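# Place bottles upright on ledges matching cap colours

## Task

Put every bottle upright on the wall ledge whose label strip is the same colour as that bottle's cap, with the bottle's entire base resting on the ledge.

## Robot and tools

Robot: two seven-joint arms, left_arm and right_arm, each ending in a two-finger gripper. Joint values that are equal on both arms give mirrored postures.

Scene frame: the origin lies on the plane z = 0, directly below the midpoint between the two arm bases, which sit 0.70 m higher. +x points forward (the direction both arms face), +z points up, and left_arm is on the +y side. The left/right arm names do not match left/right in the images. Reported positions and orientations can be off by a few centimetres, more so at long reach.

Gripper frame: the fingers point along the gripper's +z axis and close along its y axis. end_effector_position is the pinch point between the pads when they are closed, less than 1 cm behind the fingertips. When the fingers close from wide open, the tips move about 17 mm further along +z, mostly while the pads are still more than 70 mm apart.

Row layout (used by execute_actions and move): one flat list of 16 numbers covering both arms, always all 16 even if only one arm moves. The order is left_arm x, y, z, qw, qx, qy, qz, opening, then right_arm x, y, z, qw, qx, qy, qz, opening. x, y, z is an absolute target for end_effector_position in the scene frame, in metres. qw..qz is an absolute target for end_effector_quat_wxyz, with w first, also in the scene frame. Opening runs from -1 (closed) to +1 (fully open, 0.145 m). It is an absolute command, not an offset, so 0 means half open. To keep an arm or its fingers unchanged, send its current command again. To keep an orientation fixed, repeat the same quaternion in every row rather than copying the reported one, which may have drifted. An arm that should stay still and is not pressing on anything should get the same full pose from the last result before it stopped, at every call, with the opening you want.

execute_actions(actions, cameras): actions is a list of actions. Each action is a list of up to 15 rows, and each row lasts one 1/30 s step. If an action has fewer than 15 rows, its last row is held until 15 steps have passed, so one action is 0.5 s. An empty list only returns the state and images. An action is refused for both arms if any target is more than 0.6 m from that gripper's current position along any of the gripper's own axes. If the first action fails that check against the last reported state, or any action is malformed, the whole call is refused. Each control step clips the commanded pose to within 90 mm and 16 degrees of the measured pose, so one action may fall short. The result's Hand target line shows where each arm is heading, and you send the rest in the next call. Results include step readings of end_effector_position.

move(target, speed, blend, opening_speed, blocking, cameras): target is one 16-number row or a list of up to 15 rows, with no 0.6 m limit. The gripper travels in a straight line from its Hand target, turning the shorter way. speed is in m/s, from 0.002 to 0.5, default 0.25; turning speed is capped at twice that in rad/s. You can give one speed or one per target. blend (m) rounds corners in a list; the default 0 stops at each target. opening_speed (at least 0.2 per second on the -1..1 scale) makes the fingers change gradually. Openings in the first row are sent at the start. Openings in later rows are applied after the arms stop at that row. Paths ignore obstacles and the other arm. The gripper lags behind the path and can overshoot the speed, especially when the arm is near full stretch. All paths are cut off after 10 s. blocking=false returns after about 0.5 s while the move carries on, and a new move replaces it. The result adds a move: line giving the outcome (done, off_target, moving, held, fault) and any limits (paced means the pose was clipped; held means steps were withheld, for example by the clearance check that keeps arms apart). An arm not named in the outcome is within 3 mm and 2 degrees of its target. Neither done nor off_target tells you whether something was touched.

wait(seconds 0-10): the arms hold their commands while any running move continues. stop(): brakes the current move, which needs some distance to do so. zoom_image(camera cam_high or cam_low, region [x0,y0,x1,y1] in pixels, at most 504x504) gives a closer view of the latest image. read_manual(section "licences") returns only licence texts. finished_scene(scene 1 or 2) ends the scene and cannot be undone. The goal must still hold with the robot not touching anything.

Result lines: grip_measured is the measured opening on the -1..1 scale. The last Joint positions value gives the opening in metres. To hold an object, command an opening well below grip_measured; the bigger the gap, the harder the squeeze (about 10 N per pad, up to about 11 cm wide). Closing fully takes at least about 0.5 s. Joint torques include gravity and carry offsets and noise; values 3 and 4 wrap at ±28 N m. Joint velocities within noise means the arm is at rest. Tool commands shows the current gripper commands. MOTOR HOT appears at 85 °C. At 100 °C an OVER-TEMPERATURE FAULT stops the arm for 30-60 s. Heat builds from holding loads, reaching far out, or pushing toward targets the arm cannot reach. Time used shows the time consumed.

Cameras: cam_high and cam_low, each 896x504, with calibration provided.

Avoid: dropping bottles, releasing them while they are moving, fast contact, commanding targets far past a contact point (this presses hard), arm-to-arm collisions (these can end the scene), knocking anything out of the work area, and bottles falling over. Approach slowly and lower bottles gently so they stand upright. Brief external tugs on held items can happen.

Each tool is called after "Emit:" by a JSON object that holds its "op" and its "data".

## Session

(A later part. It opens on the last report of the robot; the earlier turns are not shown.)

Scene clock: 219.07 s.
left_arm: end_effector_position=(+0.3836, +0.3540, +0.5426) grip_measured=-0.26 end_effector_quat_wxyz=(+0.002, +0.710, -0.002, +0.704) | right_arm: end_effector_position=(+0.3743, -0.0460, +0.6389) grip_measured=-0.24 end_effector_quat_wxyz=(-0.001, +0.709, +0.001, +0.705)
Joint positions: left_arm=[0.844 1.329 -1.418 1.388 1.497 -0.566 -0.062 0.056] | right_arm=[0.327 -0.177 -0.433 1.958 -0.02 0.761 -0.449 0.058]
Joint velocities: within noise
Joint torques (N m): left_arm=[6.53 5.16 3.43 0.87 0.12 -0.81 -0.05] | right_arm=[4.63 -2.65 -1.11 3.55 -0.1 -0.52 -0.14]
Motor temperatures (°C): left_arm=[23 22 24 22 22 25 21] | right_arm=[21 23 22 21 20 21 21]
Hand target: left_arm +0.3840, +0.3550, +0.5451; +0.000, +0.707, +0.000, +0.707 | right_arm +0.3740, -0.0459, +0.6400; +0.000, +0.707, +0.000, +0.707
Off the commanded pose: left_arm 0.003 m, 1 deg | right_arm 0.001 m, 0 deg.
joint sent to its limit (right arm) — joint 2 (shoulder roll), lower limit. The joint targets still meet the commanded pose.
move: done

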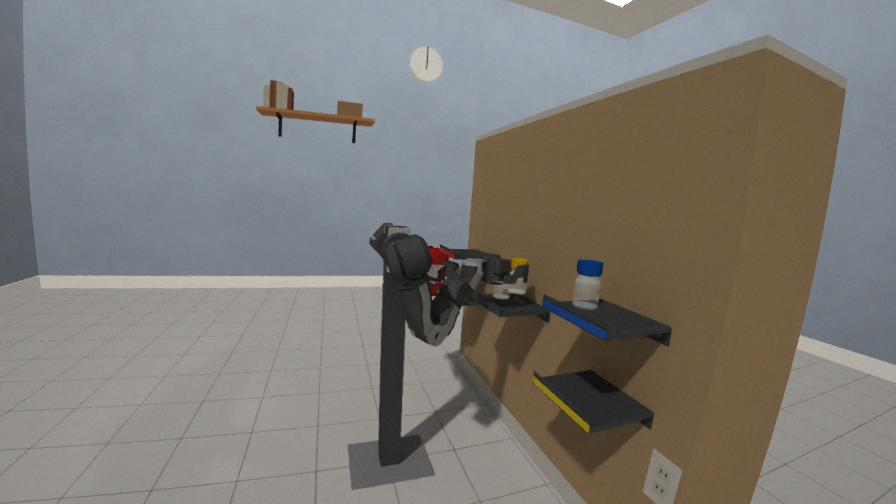

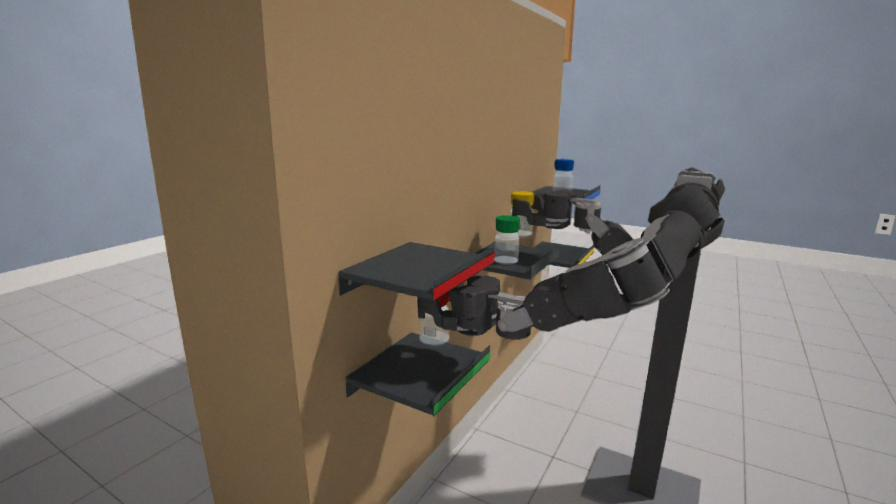

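Emit:
{"op": "move", "data": {"target": [[0.25,0.345,0.548,0,0.7071,0,0.7071,-0.6,0.27,-0.05,0.645,0,0.7071,0,0.7071,-0.6],[0.24,0.26,0.64,0,0.7071,0,0.7071,-0.6,0.27,-0.2,0.60,0,0.7071,0,0.7071,-0.6],[0.255,0.35,0.745,0,0.7071,0,0.7071,-0.6,0.27,-0.36,0.54,0,0.7071,0,0.7071,-0.6],[0.37,0.355,0.745,0,0.7071,0,0.7071,-0.6,0.37,-0.36,0.54,0,0.7071,0,0.7071,-0.6],[0.37,0.355,0.715,0,0.7071,0,0.7071,-0.6,0.37,-0.36,0.508,0,0.7071,0,0.7071,-0.6]], "speed": [0.18,0.2,0.2,0.15,0.1], "blend": [0.01,0.02,0.01,0.005,0]}}

Emit:
{"op": "zoom_image", "data": {"camera": "cam_low", "region": [390, 150, 600, 290]}}

Emit:
{"op": "zoom_image", "data": {"camera": "cam_high", "region": [440, 210, 680, 430]}}

Scene clock: 244.37 s.
left_arm: end_effector_position=(+0.3703, +0.3539, +0.7139) grip_measured=-0.27 end_effector_quat_wxyz=(+0.002, +0.710, -0.001, +0.704) | right_arm: end_effector_position=(+0.3692, -0.3614, +0.5047) grip_measured=-0.24 end_effector_quat_wxyz=(+0.001, +0.712, -0.003, +0.702)
Joint positions: left_arm=[1.652 1.604 -1.562 1.691 1.581 0.099 -0.082 0.056] | right_arm=[0.057 0.547 0.355 1.293 0.482 0.007 0.436 0.058]
Joint velocities: within noise
Joint torques (N m): left_arm=[4.87 -0.12 3.4 0.31 0.03 -0.98 0] | right_arm=[4.39 5.76 2.02 4.29 0.43 -0.72 0.22]
Motor temperatures (°C): left_arm=[23 22 25 21 21 25 21] | right_arm=[22 23 22 21 20 21 21]
Hand target: left_arm +0.3700, +0.3549, +0.7150; +0.000, +0.707, +0.000, +0.707 | right_arm +0.3700, -0.3600, +0.5080; +0.000, +0.707, +0.000, +0.707
Off the commanded pose: left_arm 0.002 m, 1 deg | right_arm 0.004 m, 1 deg.
move: off_target (right_arm); limits=paced

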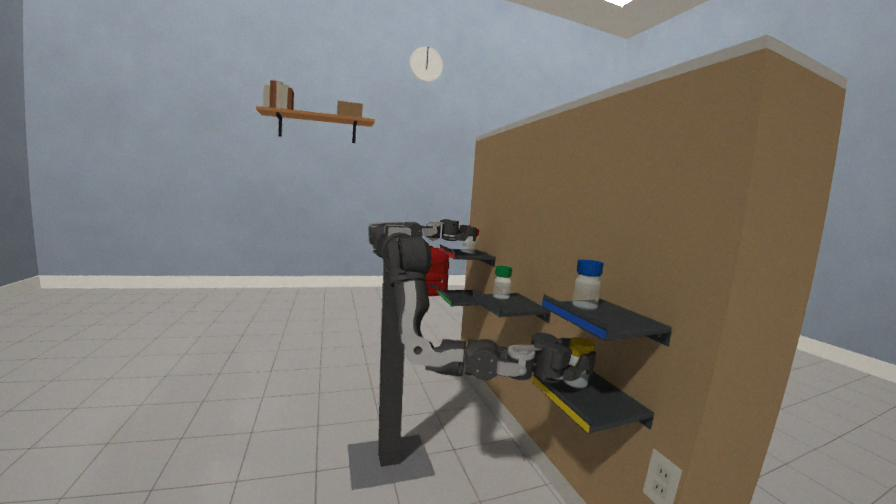

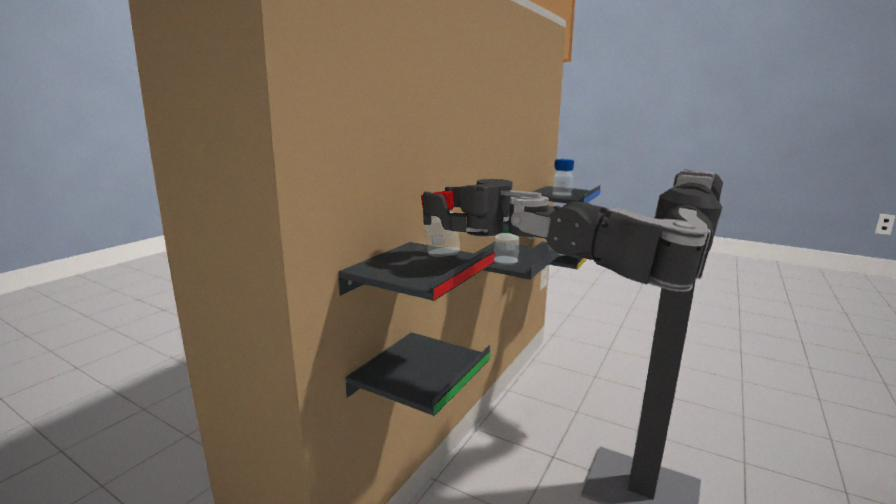

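Scaled by 2.400 from the camera's 896x504 image, which has a finer 1280x720 frame.

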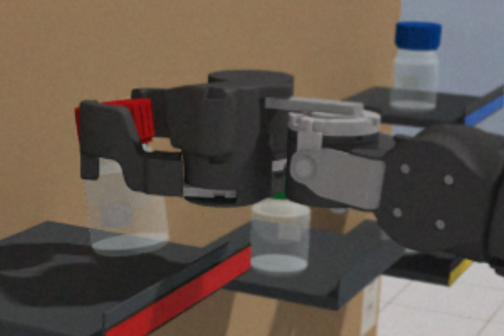

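Scaled by 2.100 from the camera's 896x504 image, which has a finer 1280x720 frame.

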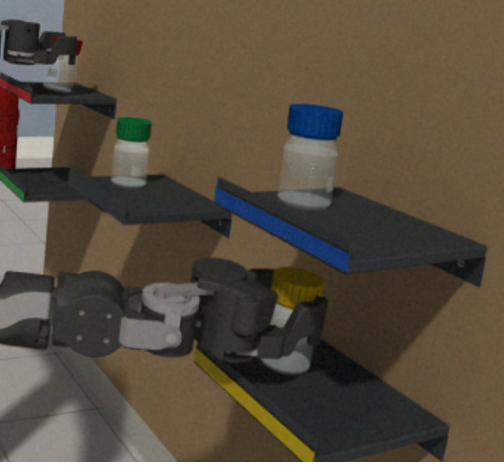

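Emit:
{"op": "move", "data": {"target": [[0.37,0.355,0.706,0,0.7071,0,0.7071,-0.6,0.37,-0.36,0.5,0,0.7071,0,0.7071,-0.6],[0.37,0.355,0.701,0,0.7071,0,0.7071,-0.6,0.37,-0.36,0.4975,0,0.7071,0,0.7071,-0.6]], "speed": 0.04}}

Emit:
{"op": "zoom_image", "data": {"camera": "cam_low", "region": [150, 0, 650, 400]}}

Emit:
{"op": "zoom_image", "data": {"camera": "cam_high", "region": [200, 50, 700, 450]}}

Scene clock: 278.63 s.
left_arm: end_effector_position=(+0.3699, +0.3545, +0.7099) grip_measured=-0.27 end_effector_quat_wxyz=(+0.002, +0.695, +0.000, +0.719) | right_arm: end_effector_position=(+0.3693, -0.3621, +0.4981) grip_measured=-0.24 end_effector_quat_wxyz=(+0.003, +0.708, -0.002, +0.706)
Joint positions: left_arm=[1.595 1.609 -1.559 1.694 1.574 0.002 -0.082 0.056] | right_arm=[0.065 0.535 0.352 1.254 0.471 -0.04 0.45 0.058]
Joint velocities: within noise
Joint torques (N m): left_arm=[2.62 0.17 2.73 0.43 0.07 -0.04 0.02] | right_arm=[4.21 5.26 1.05 3.4 0.41 -0.54 0.18]
Motor temperatures (°C): left_arm=[23 21 26 21 21 26 21] | right_arm=[22 24 22 21 20 21 21]
Hand target: left_arm +0.3699, +0.3550, +0.7012; +0.000, +0.707, +0.000, +0.707 | right_arm +0.3700, -0.3600, +0.4975; +0.000, +0.707, +0.000, +0.707
Off the commanded pose: left_arm 0.009 m, 2 deg | right_arm 0.002 m, 0 deg.
move: off_target (left_arm)

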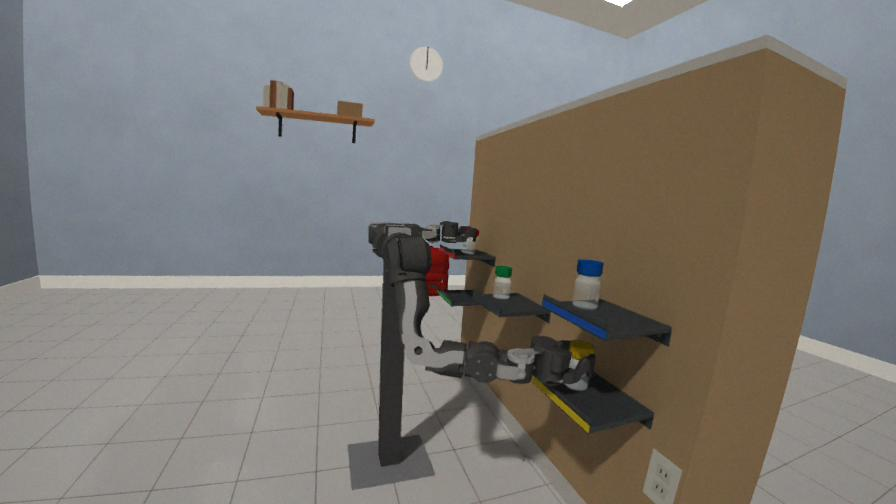

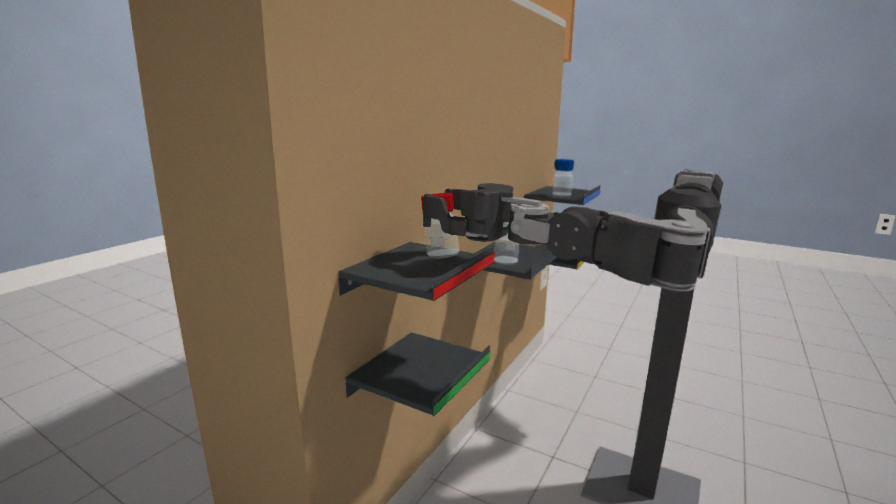

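Scaled by 1.008 from the camera's 896x504 image, which has a finer 1280x720 frame.

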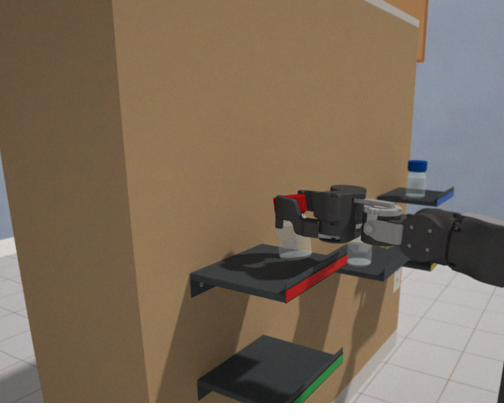

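Scaled by 1.008 from the camera's 896x504 image, which has a finer 1280x720 frame.

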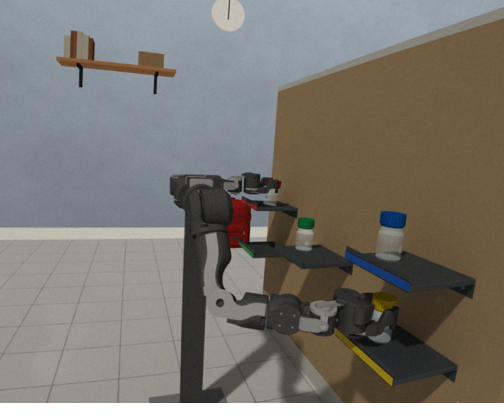

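Emit:
{"op": "move", "data": {"target": [[0.37,0.355,0.703,0,0.7071,0,0.7071,-0.6,0.37,-0.36,0.491,0,0.7071,0,0.7071,-0.6],[0.37,0.355,0.703,0,0.7071,0,0.7071,0.3,0.37,-0.36,0.491,0,0.7071,0,0.7071,-0.6]], "speed": 0.04, "opening_speed": 1.5}}

Emit:
{"op": "zoom_image", "data": {"camera": "cam_low", "region": [340, 120, 600, 350]}}

Emit:
{"op": "zoom_image", "data": {"camera": "cam_high", "region": [400, 200, 660, 430]}}

Scene clock: 291.00 s.
left_arm: end_effector_position=(+0.3699, +0.3545, +0.7059) grip_measured=+0.30 end_effector_quat_wxyz=(+0.001, +0.704, -0.001, +0.711) | right_arm: end_effector_position=(+0.3703, -0.3619, +0.4975) grip_measured=-0.24 end_effector_quat_wxyz=(+0.004, +0.700, +0.001, +0.714)
Joint positions: left_arm=[1.593 1.61 -1.556 1.695 1.574 0.027 -0.082 0.098] | right_arm=[0.073 0.534 0.342 1.229 0.475 -0.084 0.455 0.058]
Joint velocities: within noise
Joint torques (N m): left_arm=[4.23 -0.07 3.03 0.23 0.1 -0.53 0.01] | right_arm=[3.1 5.1 0.54 2.65 0.36 -0.11 0.07]
Motor temperatures (°C): left_arm=[22 21 26 21 21 25 21] | right_arm=[22 24 22 21 20 21 21]
Hand target: left_arm +0.3700, +0.3550, +0.7030; +0.000, +0.707, +0.000, +0.707 | right_arm +0.3699, -0.3600, +0.4911; +0.000, +0.707, +0.000, +0.707
Off the commanded pose: left_arm 0.003 m, 1 deg | right_arm 0.007 m, 1 deg.
move: off_target (right_arm); target 2's new opening was sent with left_arm's hand 0.007 m and 2 deg from that target

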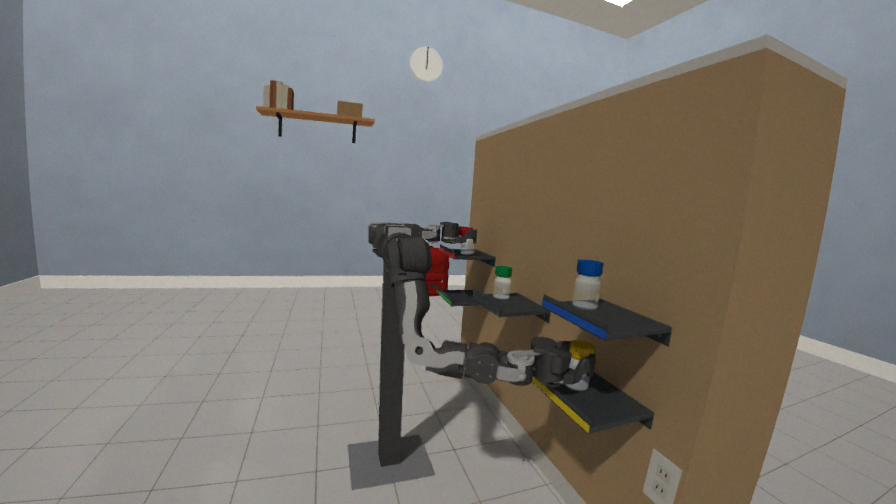

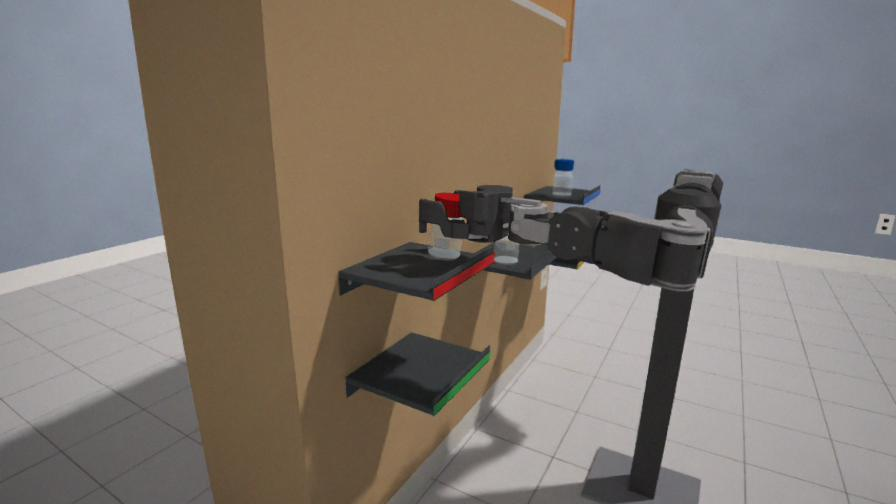

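Scaled by 1.938 from the camera's 896x504 image, which has a finer 1280x720 frame.

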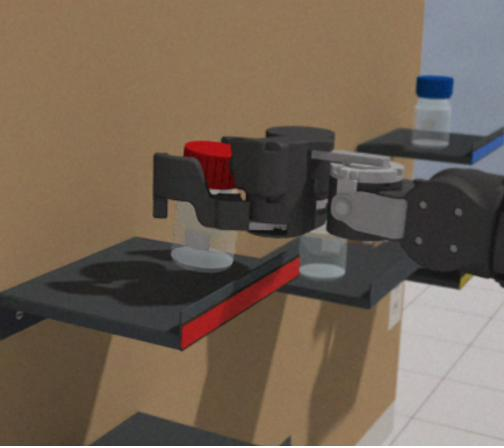

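Scaled by 1.938 from the camera's 896x504 image, which has a finer 1280x720 frame.

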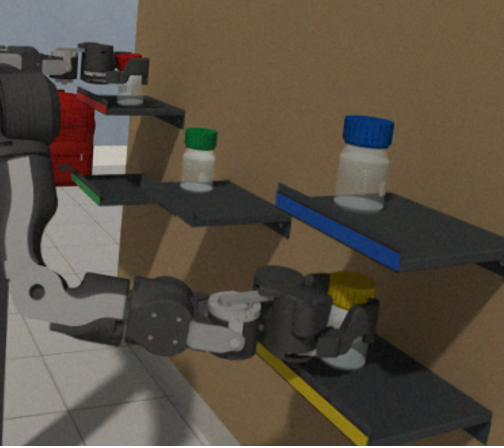

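Emit:
{"op": "move", "data": {"target": [[0.37,0.355,0.706,0,0.7071,0,0.7071,0.4,0.37,-0.36,0.494,0,0.7071,0,0.7071,-0.6],[0.37,0.355,0.706,0,0.7071,0,0.7071,0.4,0.37,-0.36,0.494,0,0.7071,0,0.7071,0.3],[0.255,0.355,0.71,0,0.7071,0,0.7071,0.4,0.27,-0.36,0.503,0,0.7071,0,0.7071,0.3],[0.24,0.28,0.6,0,0.7071,0,0.7071,0.4,0.27,-0.36,0.503,0,0.7071,0,0.7071,0.3],[0.25,0.17,0.52,0,0.7071,0,0.7071,0.4,0.27,-0.36,0.503,0,0.7071,0,0.7071,0.3],[0.265,0.068,0.597,0,0.7071,0,0.7071,0.4,0.27,-0.36,0.503,0,0.7071,0,0.7071,0.3]], "speed": [0.05,0.05,0.12,0.2,0.2,0.2], "opening_speed": 2, "blend": [0,0,0.01,0.02,0.02,0]}}

Emit:
{"op": "zoom_image", "data": {"camera": "cam_high", "region": [400, 200, 660, 430]}}

Scene clock: 308.37 s.
left_arm: end_effector_position=(+0.2644, +0.0667, +0.5986) grip_measured=+0.40 end_effector_quat_wxyz=(+0.005, +0.705, -0.002, +0.709) | right_arm: end_effector_position=(+0.2699, -0.3607, +0.5013) grip_measured=+0.30 end_effector_quat_wxyz=(+0.001, +0.709, -0.002, +0.705)
Joint positions: left_arm=[0.613 0.604 -1.4 2.365 0.721 0.226 -1.576 0.105] | right_arm=[-0.433 0.483 0.599 1.606 0.626 -0.074 0.501 0.098]
Joint velocities: within noise
Joint torques (N m): left_arm=[3.94 0.44 1.84 2.95 -0.35 0.01 -0.04] | right_arm=[0.96 5.37 3.02 3.99 0.5 -0.46 0.15]
Motor temperatures (°C): left_arm=[23 21 26 21 21 25 21] | right_arm=[21 24 22 21 20 21 21]
Hand target: left_arm +0.2650, +0.0679, +0.5970; +0.000, +0.707, +0.000, +0.707 | right_arm +0.2700, -0.3601, +0.5029; +0.000, +0.707, +0.000, +0.707
Off the commanded pose: left_arm 0.002 m, 1 deg | right_arm 0.002 m, 0 deg.
joint sent to its limit (left arm) — joint 7 (wrist yaw), lower limit. The joint targets still meet the commanded pose.
move: done; target 2's new opening was sent with right_arm's hand 0.004 m and 1 deg from that target

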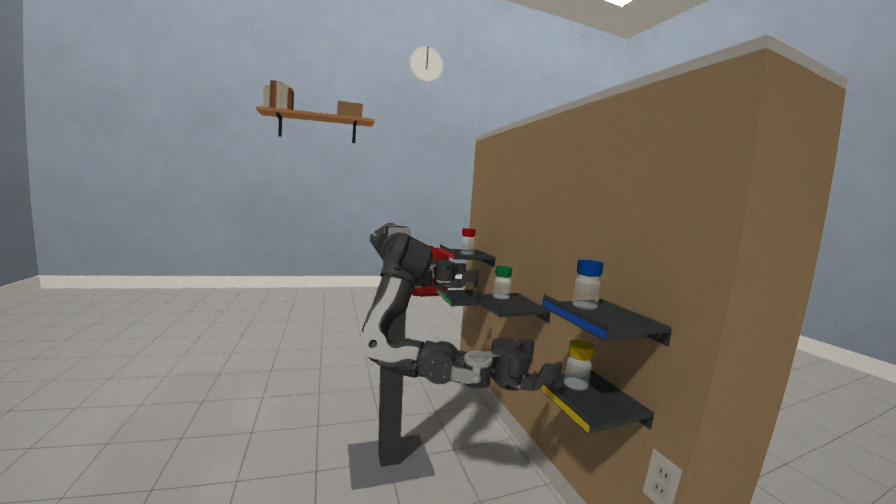

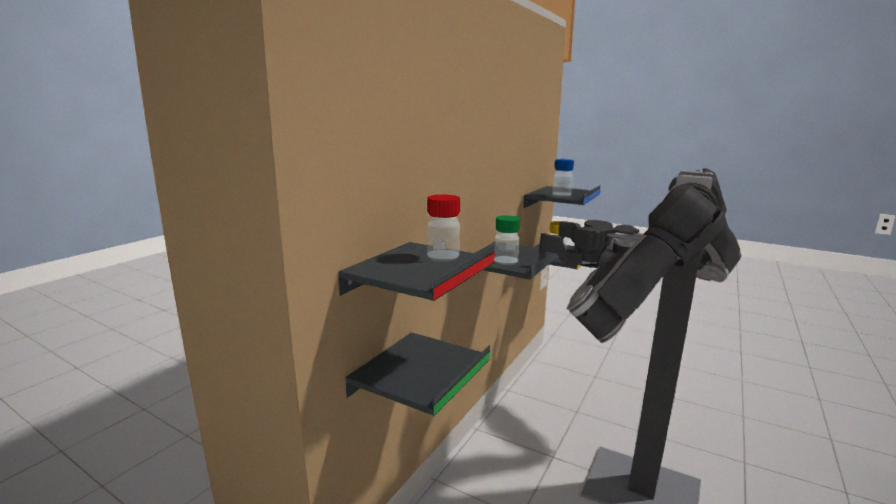

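Scaled by 1.938 from the camera's 896x504 image, which has a finer 1280x720 frame.

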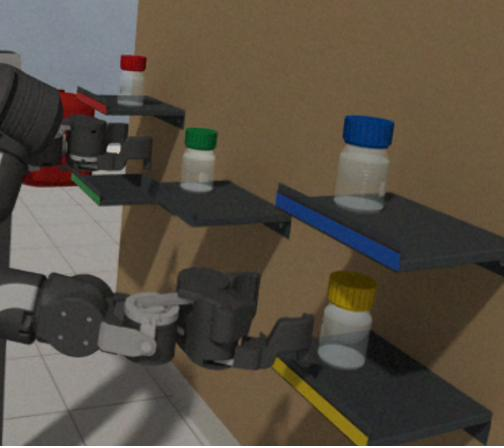

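Both standing. Green.

Emit:
{"op": "move", "data": {"target": [[0.385,0.068,0.594,0,0.7071,0,0.7071,0.4,0.27,-0.36,0.503,0,0.7071,0,0.7071,0.3],[0.385,0.068,0.594,0,0.7071,0,0.7071,-0.6,0.27,-0.36,0.503,0,0.7071,0,0.7071,0.3],[0.382,0.068,0.64,0,0.7071,0,0.7071,-0.6,0.27,-0.36,0.503,0,0.7071,0,0.7071,0.3],[0.27,0.075,0.625,0,0.7071,0,0.7071,-0.6,0.27,-0.36,0.503,0,0.7071,0,0.7071,0.3],[0.265,0.14,0.57,0,0.7071,0,0.7071,-0.6,0.27,-0.36,0.503,0,0.7071,0,0.7071,0.3]], "speed": [0.12,0.12,0.1,0.18,0.2], "opening_speed": 2, "blend": [0,0,0.01,0.02,0]}}

Scene clock: 318.97 s.
left_arm: end_effector_position=(+0.2648, +0.1413, +0.5688) grip_measured=-0.30 end_effector_quat_wxyz=(-0.003, +0.710, +0.001, +0.704) | right_arm: end_effector_position=(+0.2699, -0.3607, +0.5013) grip_measured=+0.30 end_effector_quat_wxyz=(+0.001, +0.709, -0.002, +0.705)
Joint positions: left_arm=[0.508 1.077 -1.388 2.377 0.685 -0.159 -1.335 0.053] | right_arm=[-0.433 0.483 0.599 1.606 0.626 -0.074 0.501 0.098]
Joint velocities: within noise
Joint torques (N m): left_arm=[4 2.23 1.43 3.81 -0.65 -0.36 0.21] | right_arm=[0.86 5.26 2.89 4.03 0.47 -0.48 0.13]
Motor temperatures (°C): left_arm=[23 21 26 21 22 25 21] | right_arm=[21 24 22 21 20 21 21]
Hand target: left_arm +0.2650, +0.1400, +0.5700; +0.000, +0.707, +0.000, +0.707 | right_arm +0.2700, -0.3601, +0.5029; +0.000, +0.707, +0.000, +0.707
Off the commanded pose: left_arm 0.002 m, 1 deg | right_arm 0.002 m, 0 deg.
move: done

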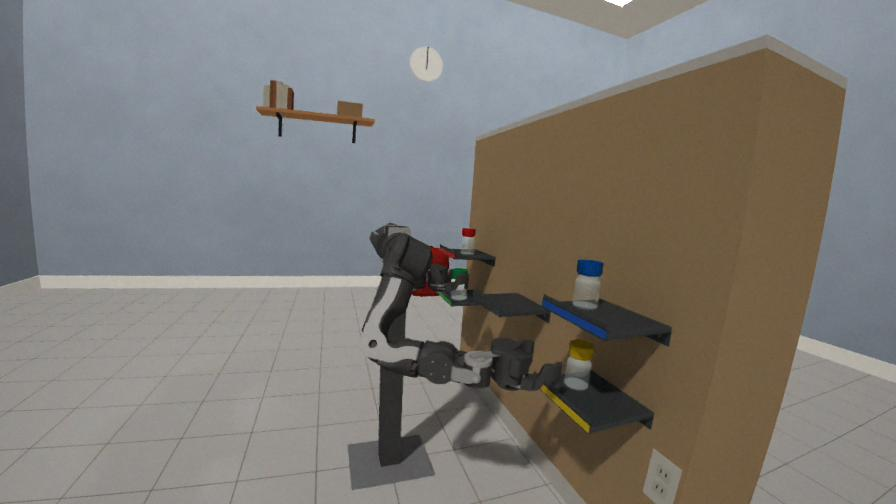

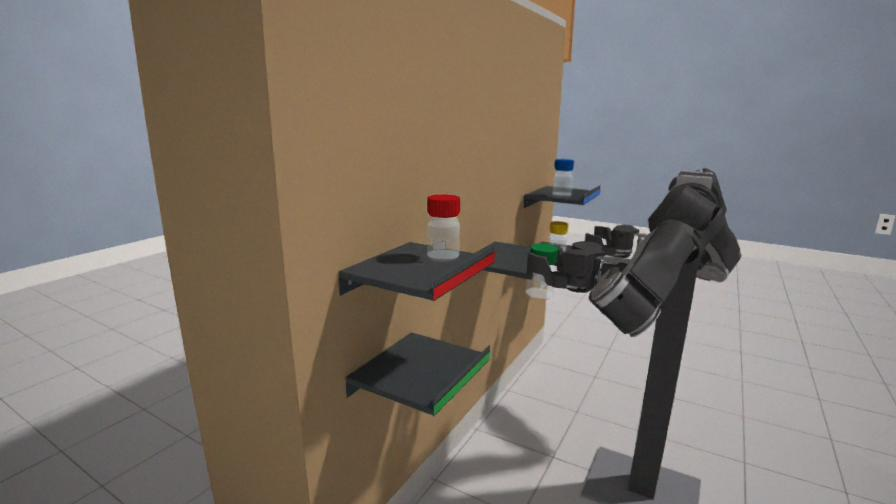

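Emit:
{"op": "move", "data": {"target": [[0.25,0.345,0.545,0,0.7071,0,0.7071,-0.6,0.27,-0.36,0.503,0,0.7071,0,0.7071,0.3],[0.375,0.357,0.545,0,0.7071,0,0.7071,-0.6,0.27,-0.36,0.503,0,0.7071,0,0.7071,0.3],[0.375,0.357,0.512,0,0.7071,0,0.7071,-0.6,0.27,-0.36,0.503,0,0.7071,0,0.7071,0.3],[0.375,0.357,0.498,0,0.7071,0,0.7071,-0.6,0.27,-0.36,0.503,0,0.7071,0,0.7071,0.3]], "speed": [0.2,0.12,0.07,0.03], "blend": [0.01,0,0.002,0]}}

Emit:
{"op": "zoom_image", "data": {"camera": "cam_low", "region": [340, 220, 600, 450]}}

Scene clock: 331.10 s.
left_arm: end_effector_position=(+0.3763, +0.3597, +0.5052) grip_measured=-0.30 end_effector_quat_wxyz=(-0.004, +0.699, +0.002, +0.715) | right_arm: end_effector_position=(+0.2699, -0.3607, +0.5013) grip_measured=+0.30 end_effector_quat_wxyz=(+0.001, +0.709, -0.002, +0.705)
Joint positions: left_arm=[0.784 1.233 -1.507 1.246 1.534 -0.749 -0.028 0.053] | right_arm=[-0.433 0.483 0.599 1.606 0.626 -0.074 0.501 0.098]
Joint velocities: within noise
Joint torques (N m): left_arm=[4.55 4.02 1.39 0.18 0.19 -0.36 0.22] | right_arm=[0.88 5.39 2.92 3.86 0.48 -0.47 0.12]
Motor temperatures (°C): left_arm=[23 21 25 21 22 25 21] | right_arm=[21 24 23 21 20 21 21]
Hand target: left_arm +0.3749, +0.3570, +0.4982; +0.000, +0.707, +0.000, +0.707 | right_arm +0.2700, -0.3601, +0.5029; +0.000, +0.707, +0.000, +0.707
Off the commanded pose: left_arm 0.008 m, 1 deg | right_arm 0.002 m, 0 deg.
move: off_target (left_arm)

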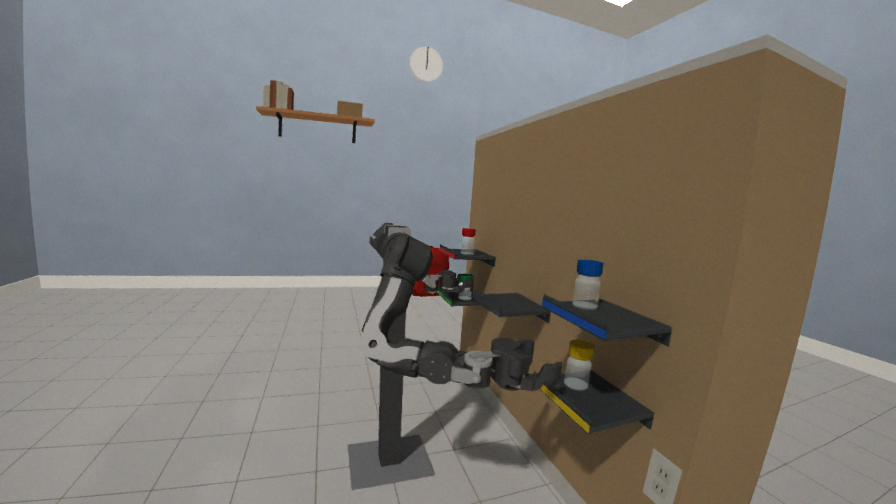

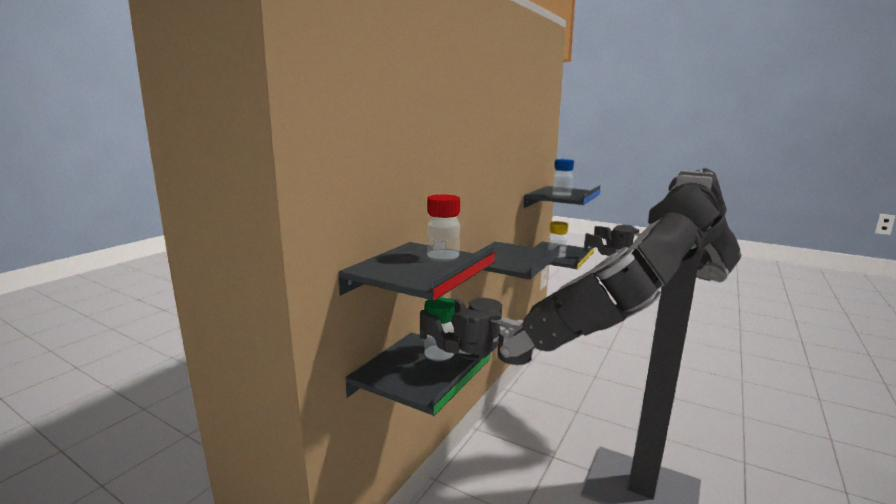

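Scaled by 1.938 from the camera's 896x504 image, which has a finer 1280x720 frame.

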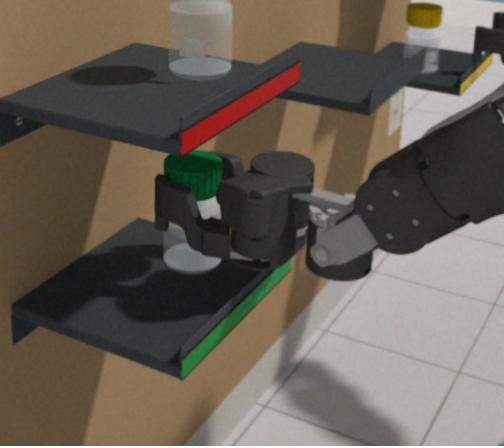

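Emit:
{"op": "move", "data": {"target": [[0.375,0.357,0.496,0,0.7071,0,0.7071,-0.6,0.27,-0.36,0.503,0,0.7071,0,0.7071,0.3],[0.375,0.357,0.499,0,0.7071,0,0.7071,-0.6,0.27,-0.36,0.503,0,0.7071,0,0.7071,0.3],[0.375,0.357,0.499,0,0.7071,0,0.7071,0.3,0.27,-0.36,0.503,0,0.7071,0,0.7071,0.3],[0.375,0.357,0.507,0,0.7071,0,0.7071,0.3,0.27,-0.36,0.503,0,0.7071,0,0.7071,0.3],[0.255,0.357,0.51,0,0.7071,0,0.7071,0.3,0.27,-0.36,0.503,0,0.7071,0,0.7071,0.3]], "speed": [0.03,0.05,0.05,0.05,0.12], "opening_speed": 1.5, "blend": [0,0,0,0.003,0]}}

Emit:
{"op": "zoom_image", "data": {"camera": "cam_low", "region": [340, 180, 600, 410]}}

Scene clock: 346.30 s.
left_arm: end_effector_position=(+0.2554, +0.3583, +0.5116) grip_measured=+0.30 end_effector_quat_wxyz=(-0.014, +0.778, -0.002, +0.628) | right_arm: end_effector_position=(+0.2699, -0.3607, +0.5013) grip_measured=+0.30 end_effector_quat_wxyz=(+0.001, +0.709, -0.002, +0.705)
Joint positions: left_arm=[0.559 1.739 -1.564 1.81 1.473 -0.787 -0.14 0.098] | right_arm=[-0.433 0.483 0.599 1.606 0.626 -0.074 0.501 0.098]
Joint velocities: within noise
Joint torques (N m): left_arm=[2.57 5.47 1.26 0.4 0.1 -0.66 0.24] | right_arm=[1.02 5.37 2.97 4 0.46 -0.47 0.11]
Motor temperatures (°C): left_arm=[23 22 25 21 22 25 21] | right_arm=[21 24 23 21 20 21 21]
Hand target: left_arm +0.2553, +0.3569, +0.5101; -0.010, +0.779, -0.002, +0.627 | right_arm +0.2700, -0.3601, +0.5029; +0.000, +0.707, +0.000, +0.707
Off the commanded pose: left_arm 0.002 m, 12 deg | right_arm 0.002 m, 0 deg.
joint sent to its limit (left arm) — joint 3 (upper arm roll), lower limit; joint 6 (wrist pitch), lower limit. The joint targets are off in orientation, not in position.
move: off_target (left_arm); target 3's new opening was sent with left_arm's hand 0.006 m and 1 deg from that target

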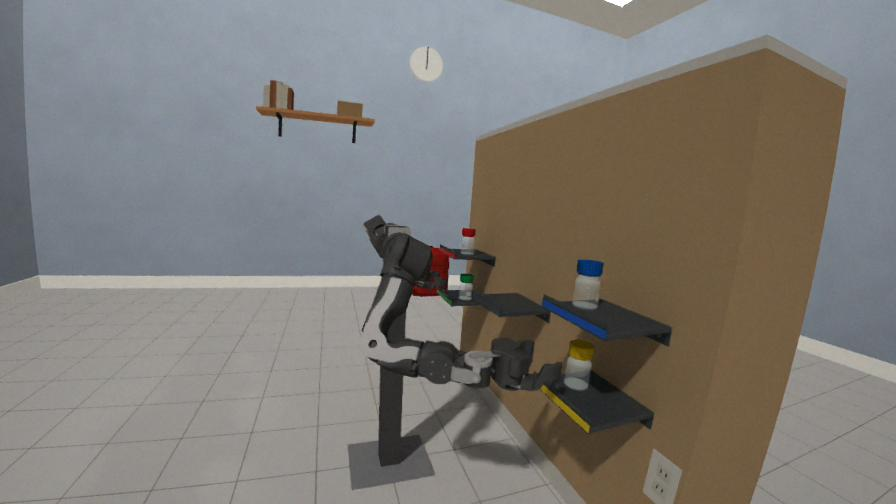

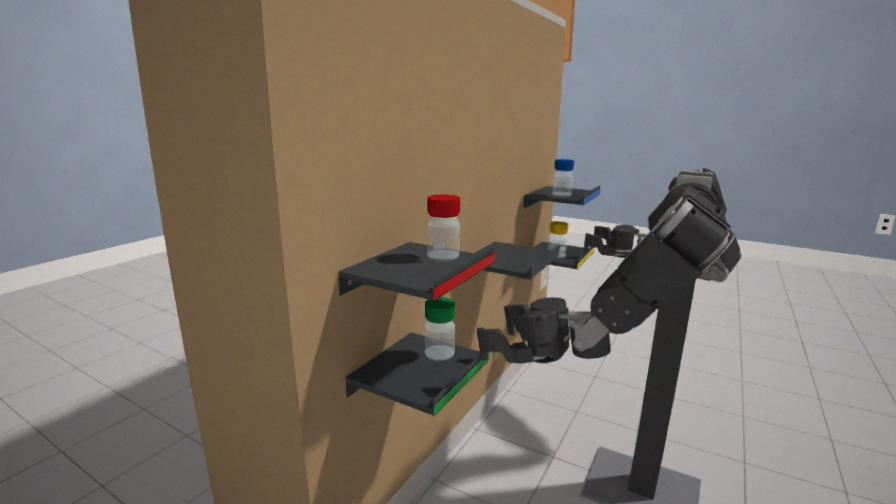

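Scaled by 1.938 from the camera's 896x504 image, which has a finer 1280x720 frame.

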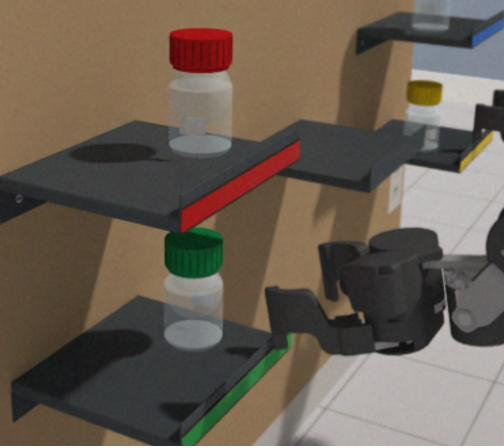

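Emit:
{"op": "finished_scene", "data": {"scene": 2}}

The scene is finished: the task was done.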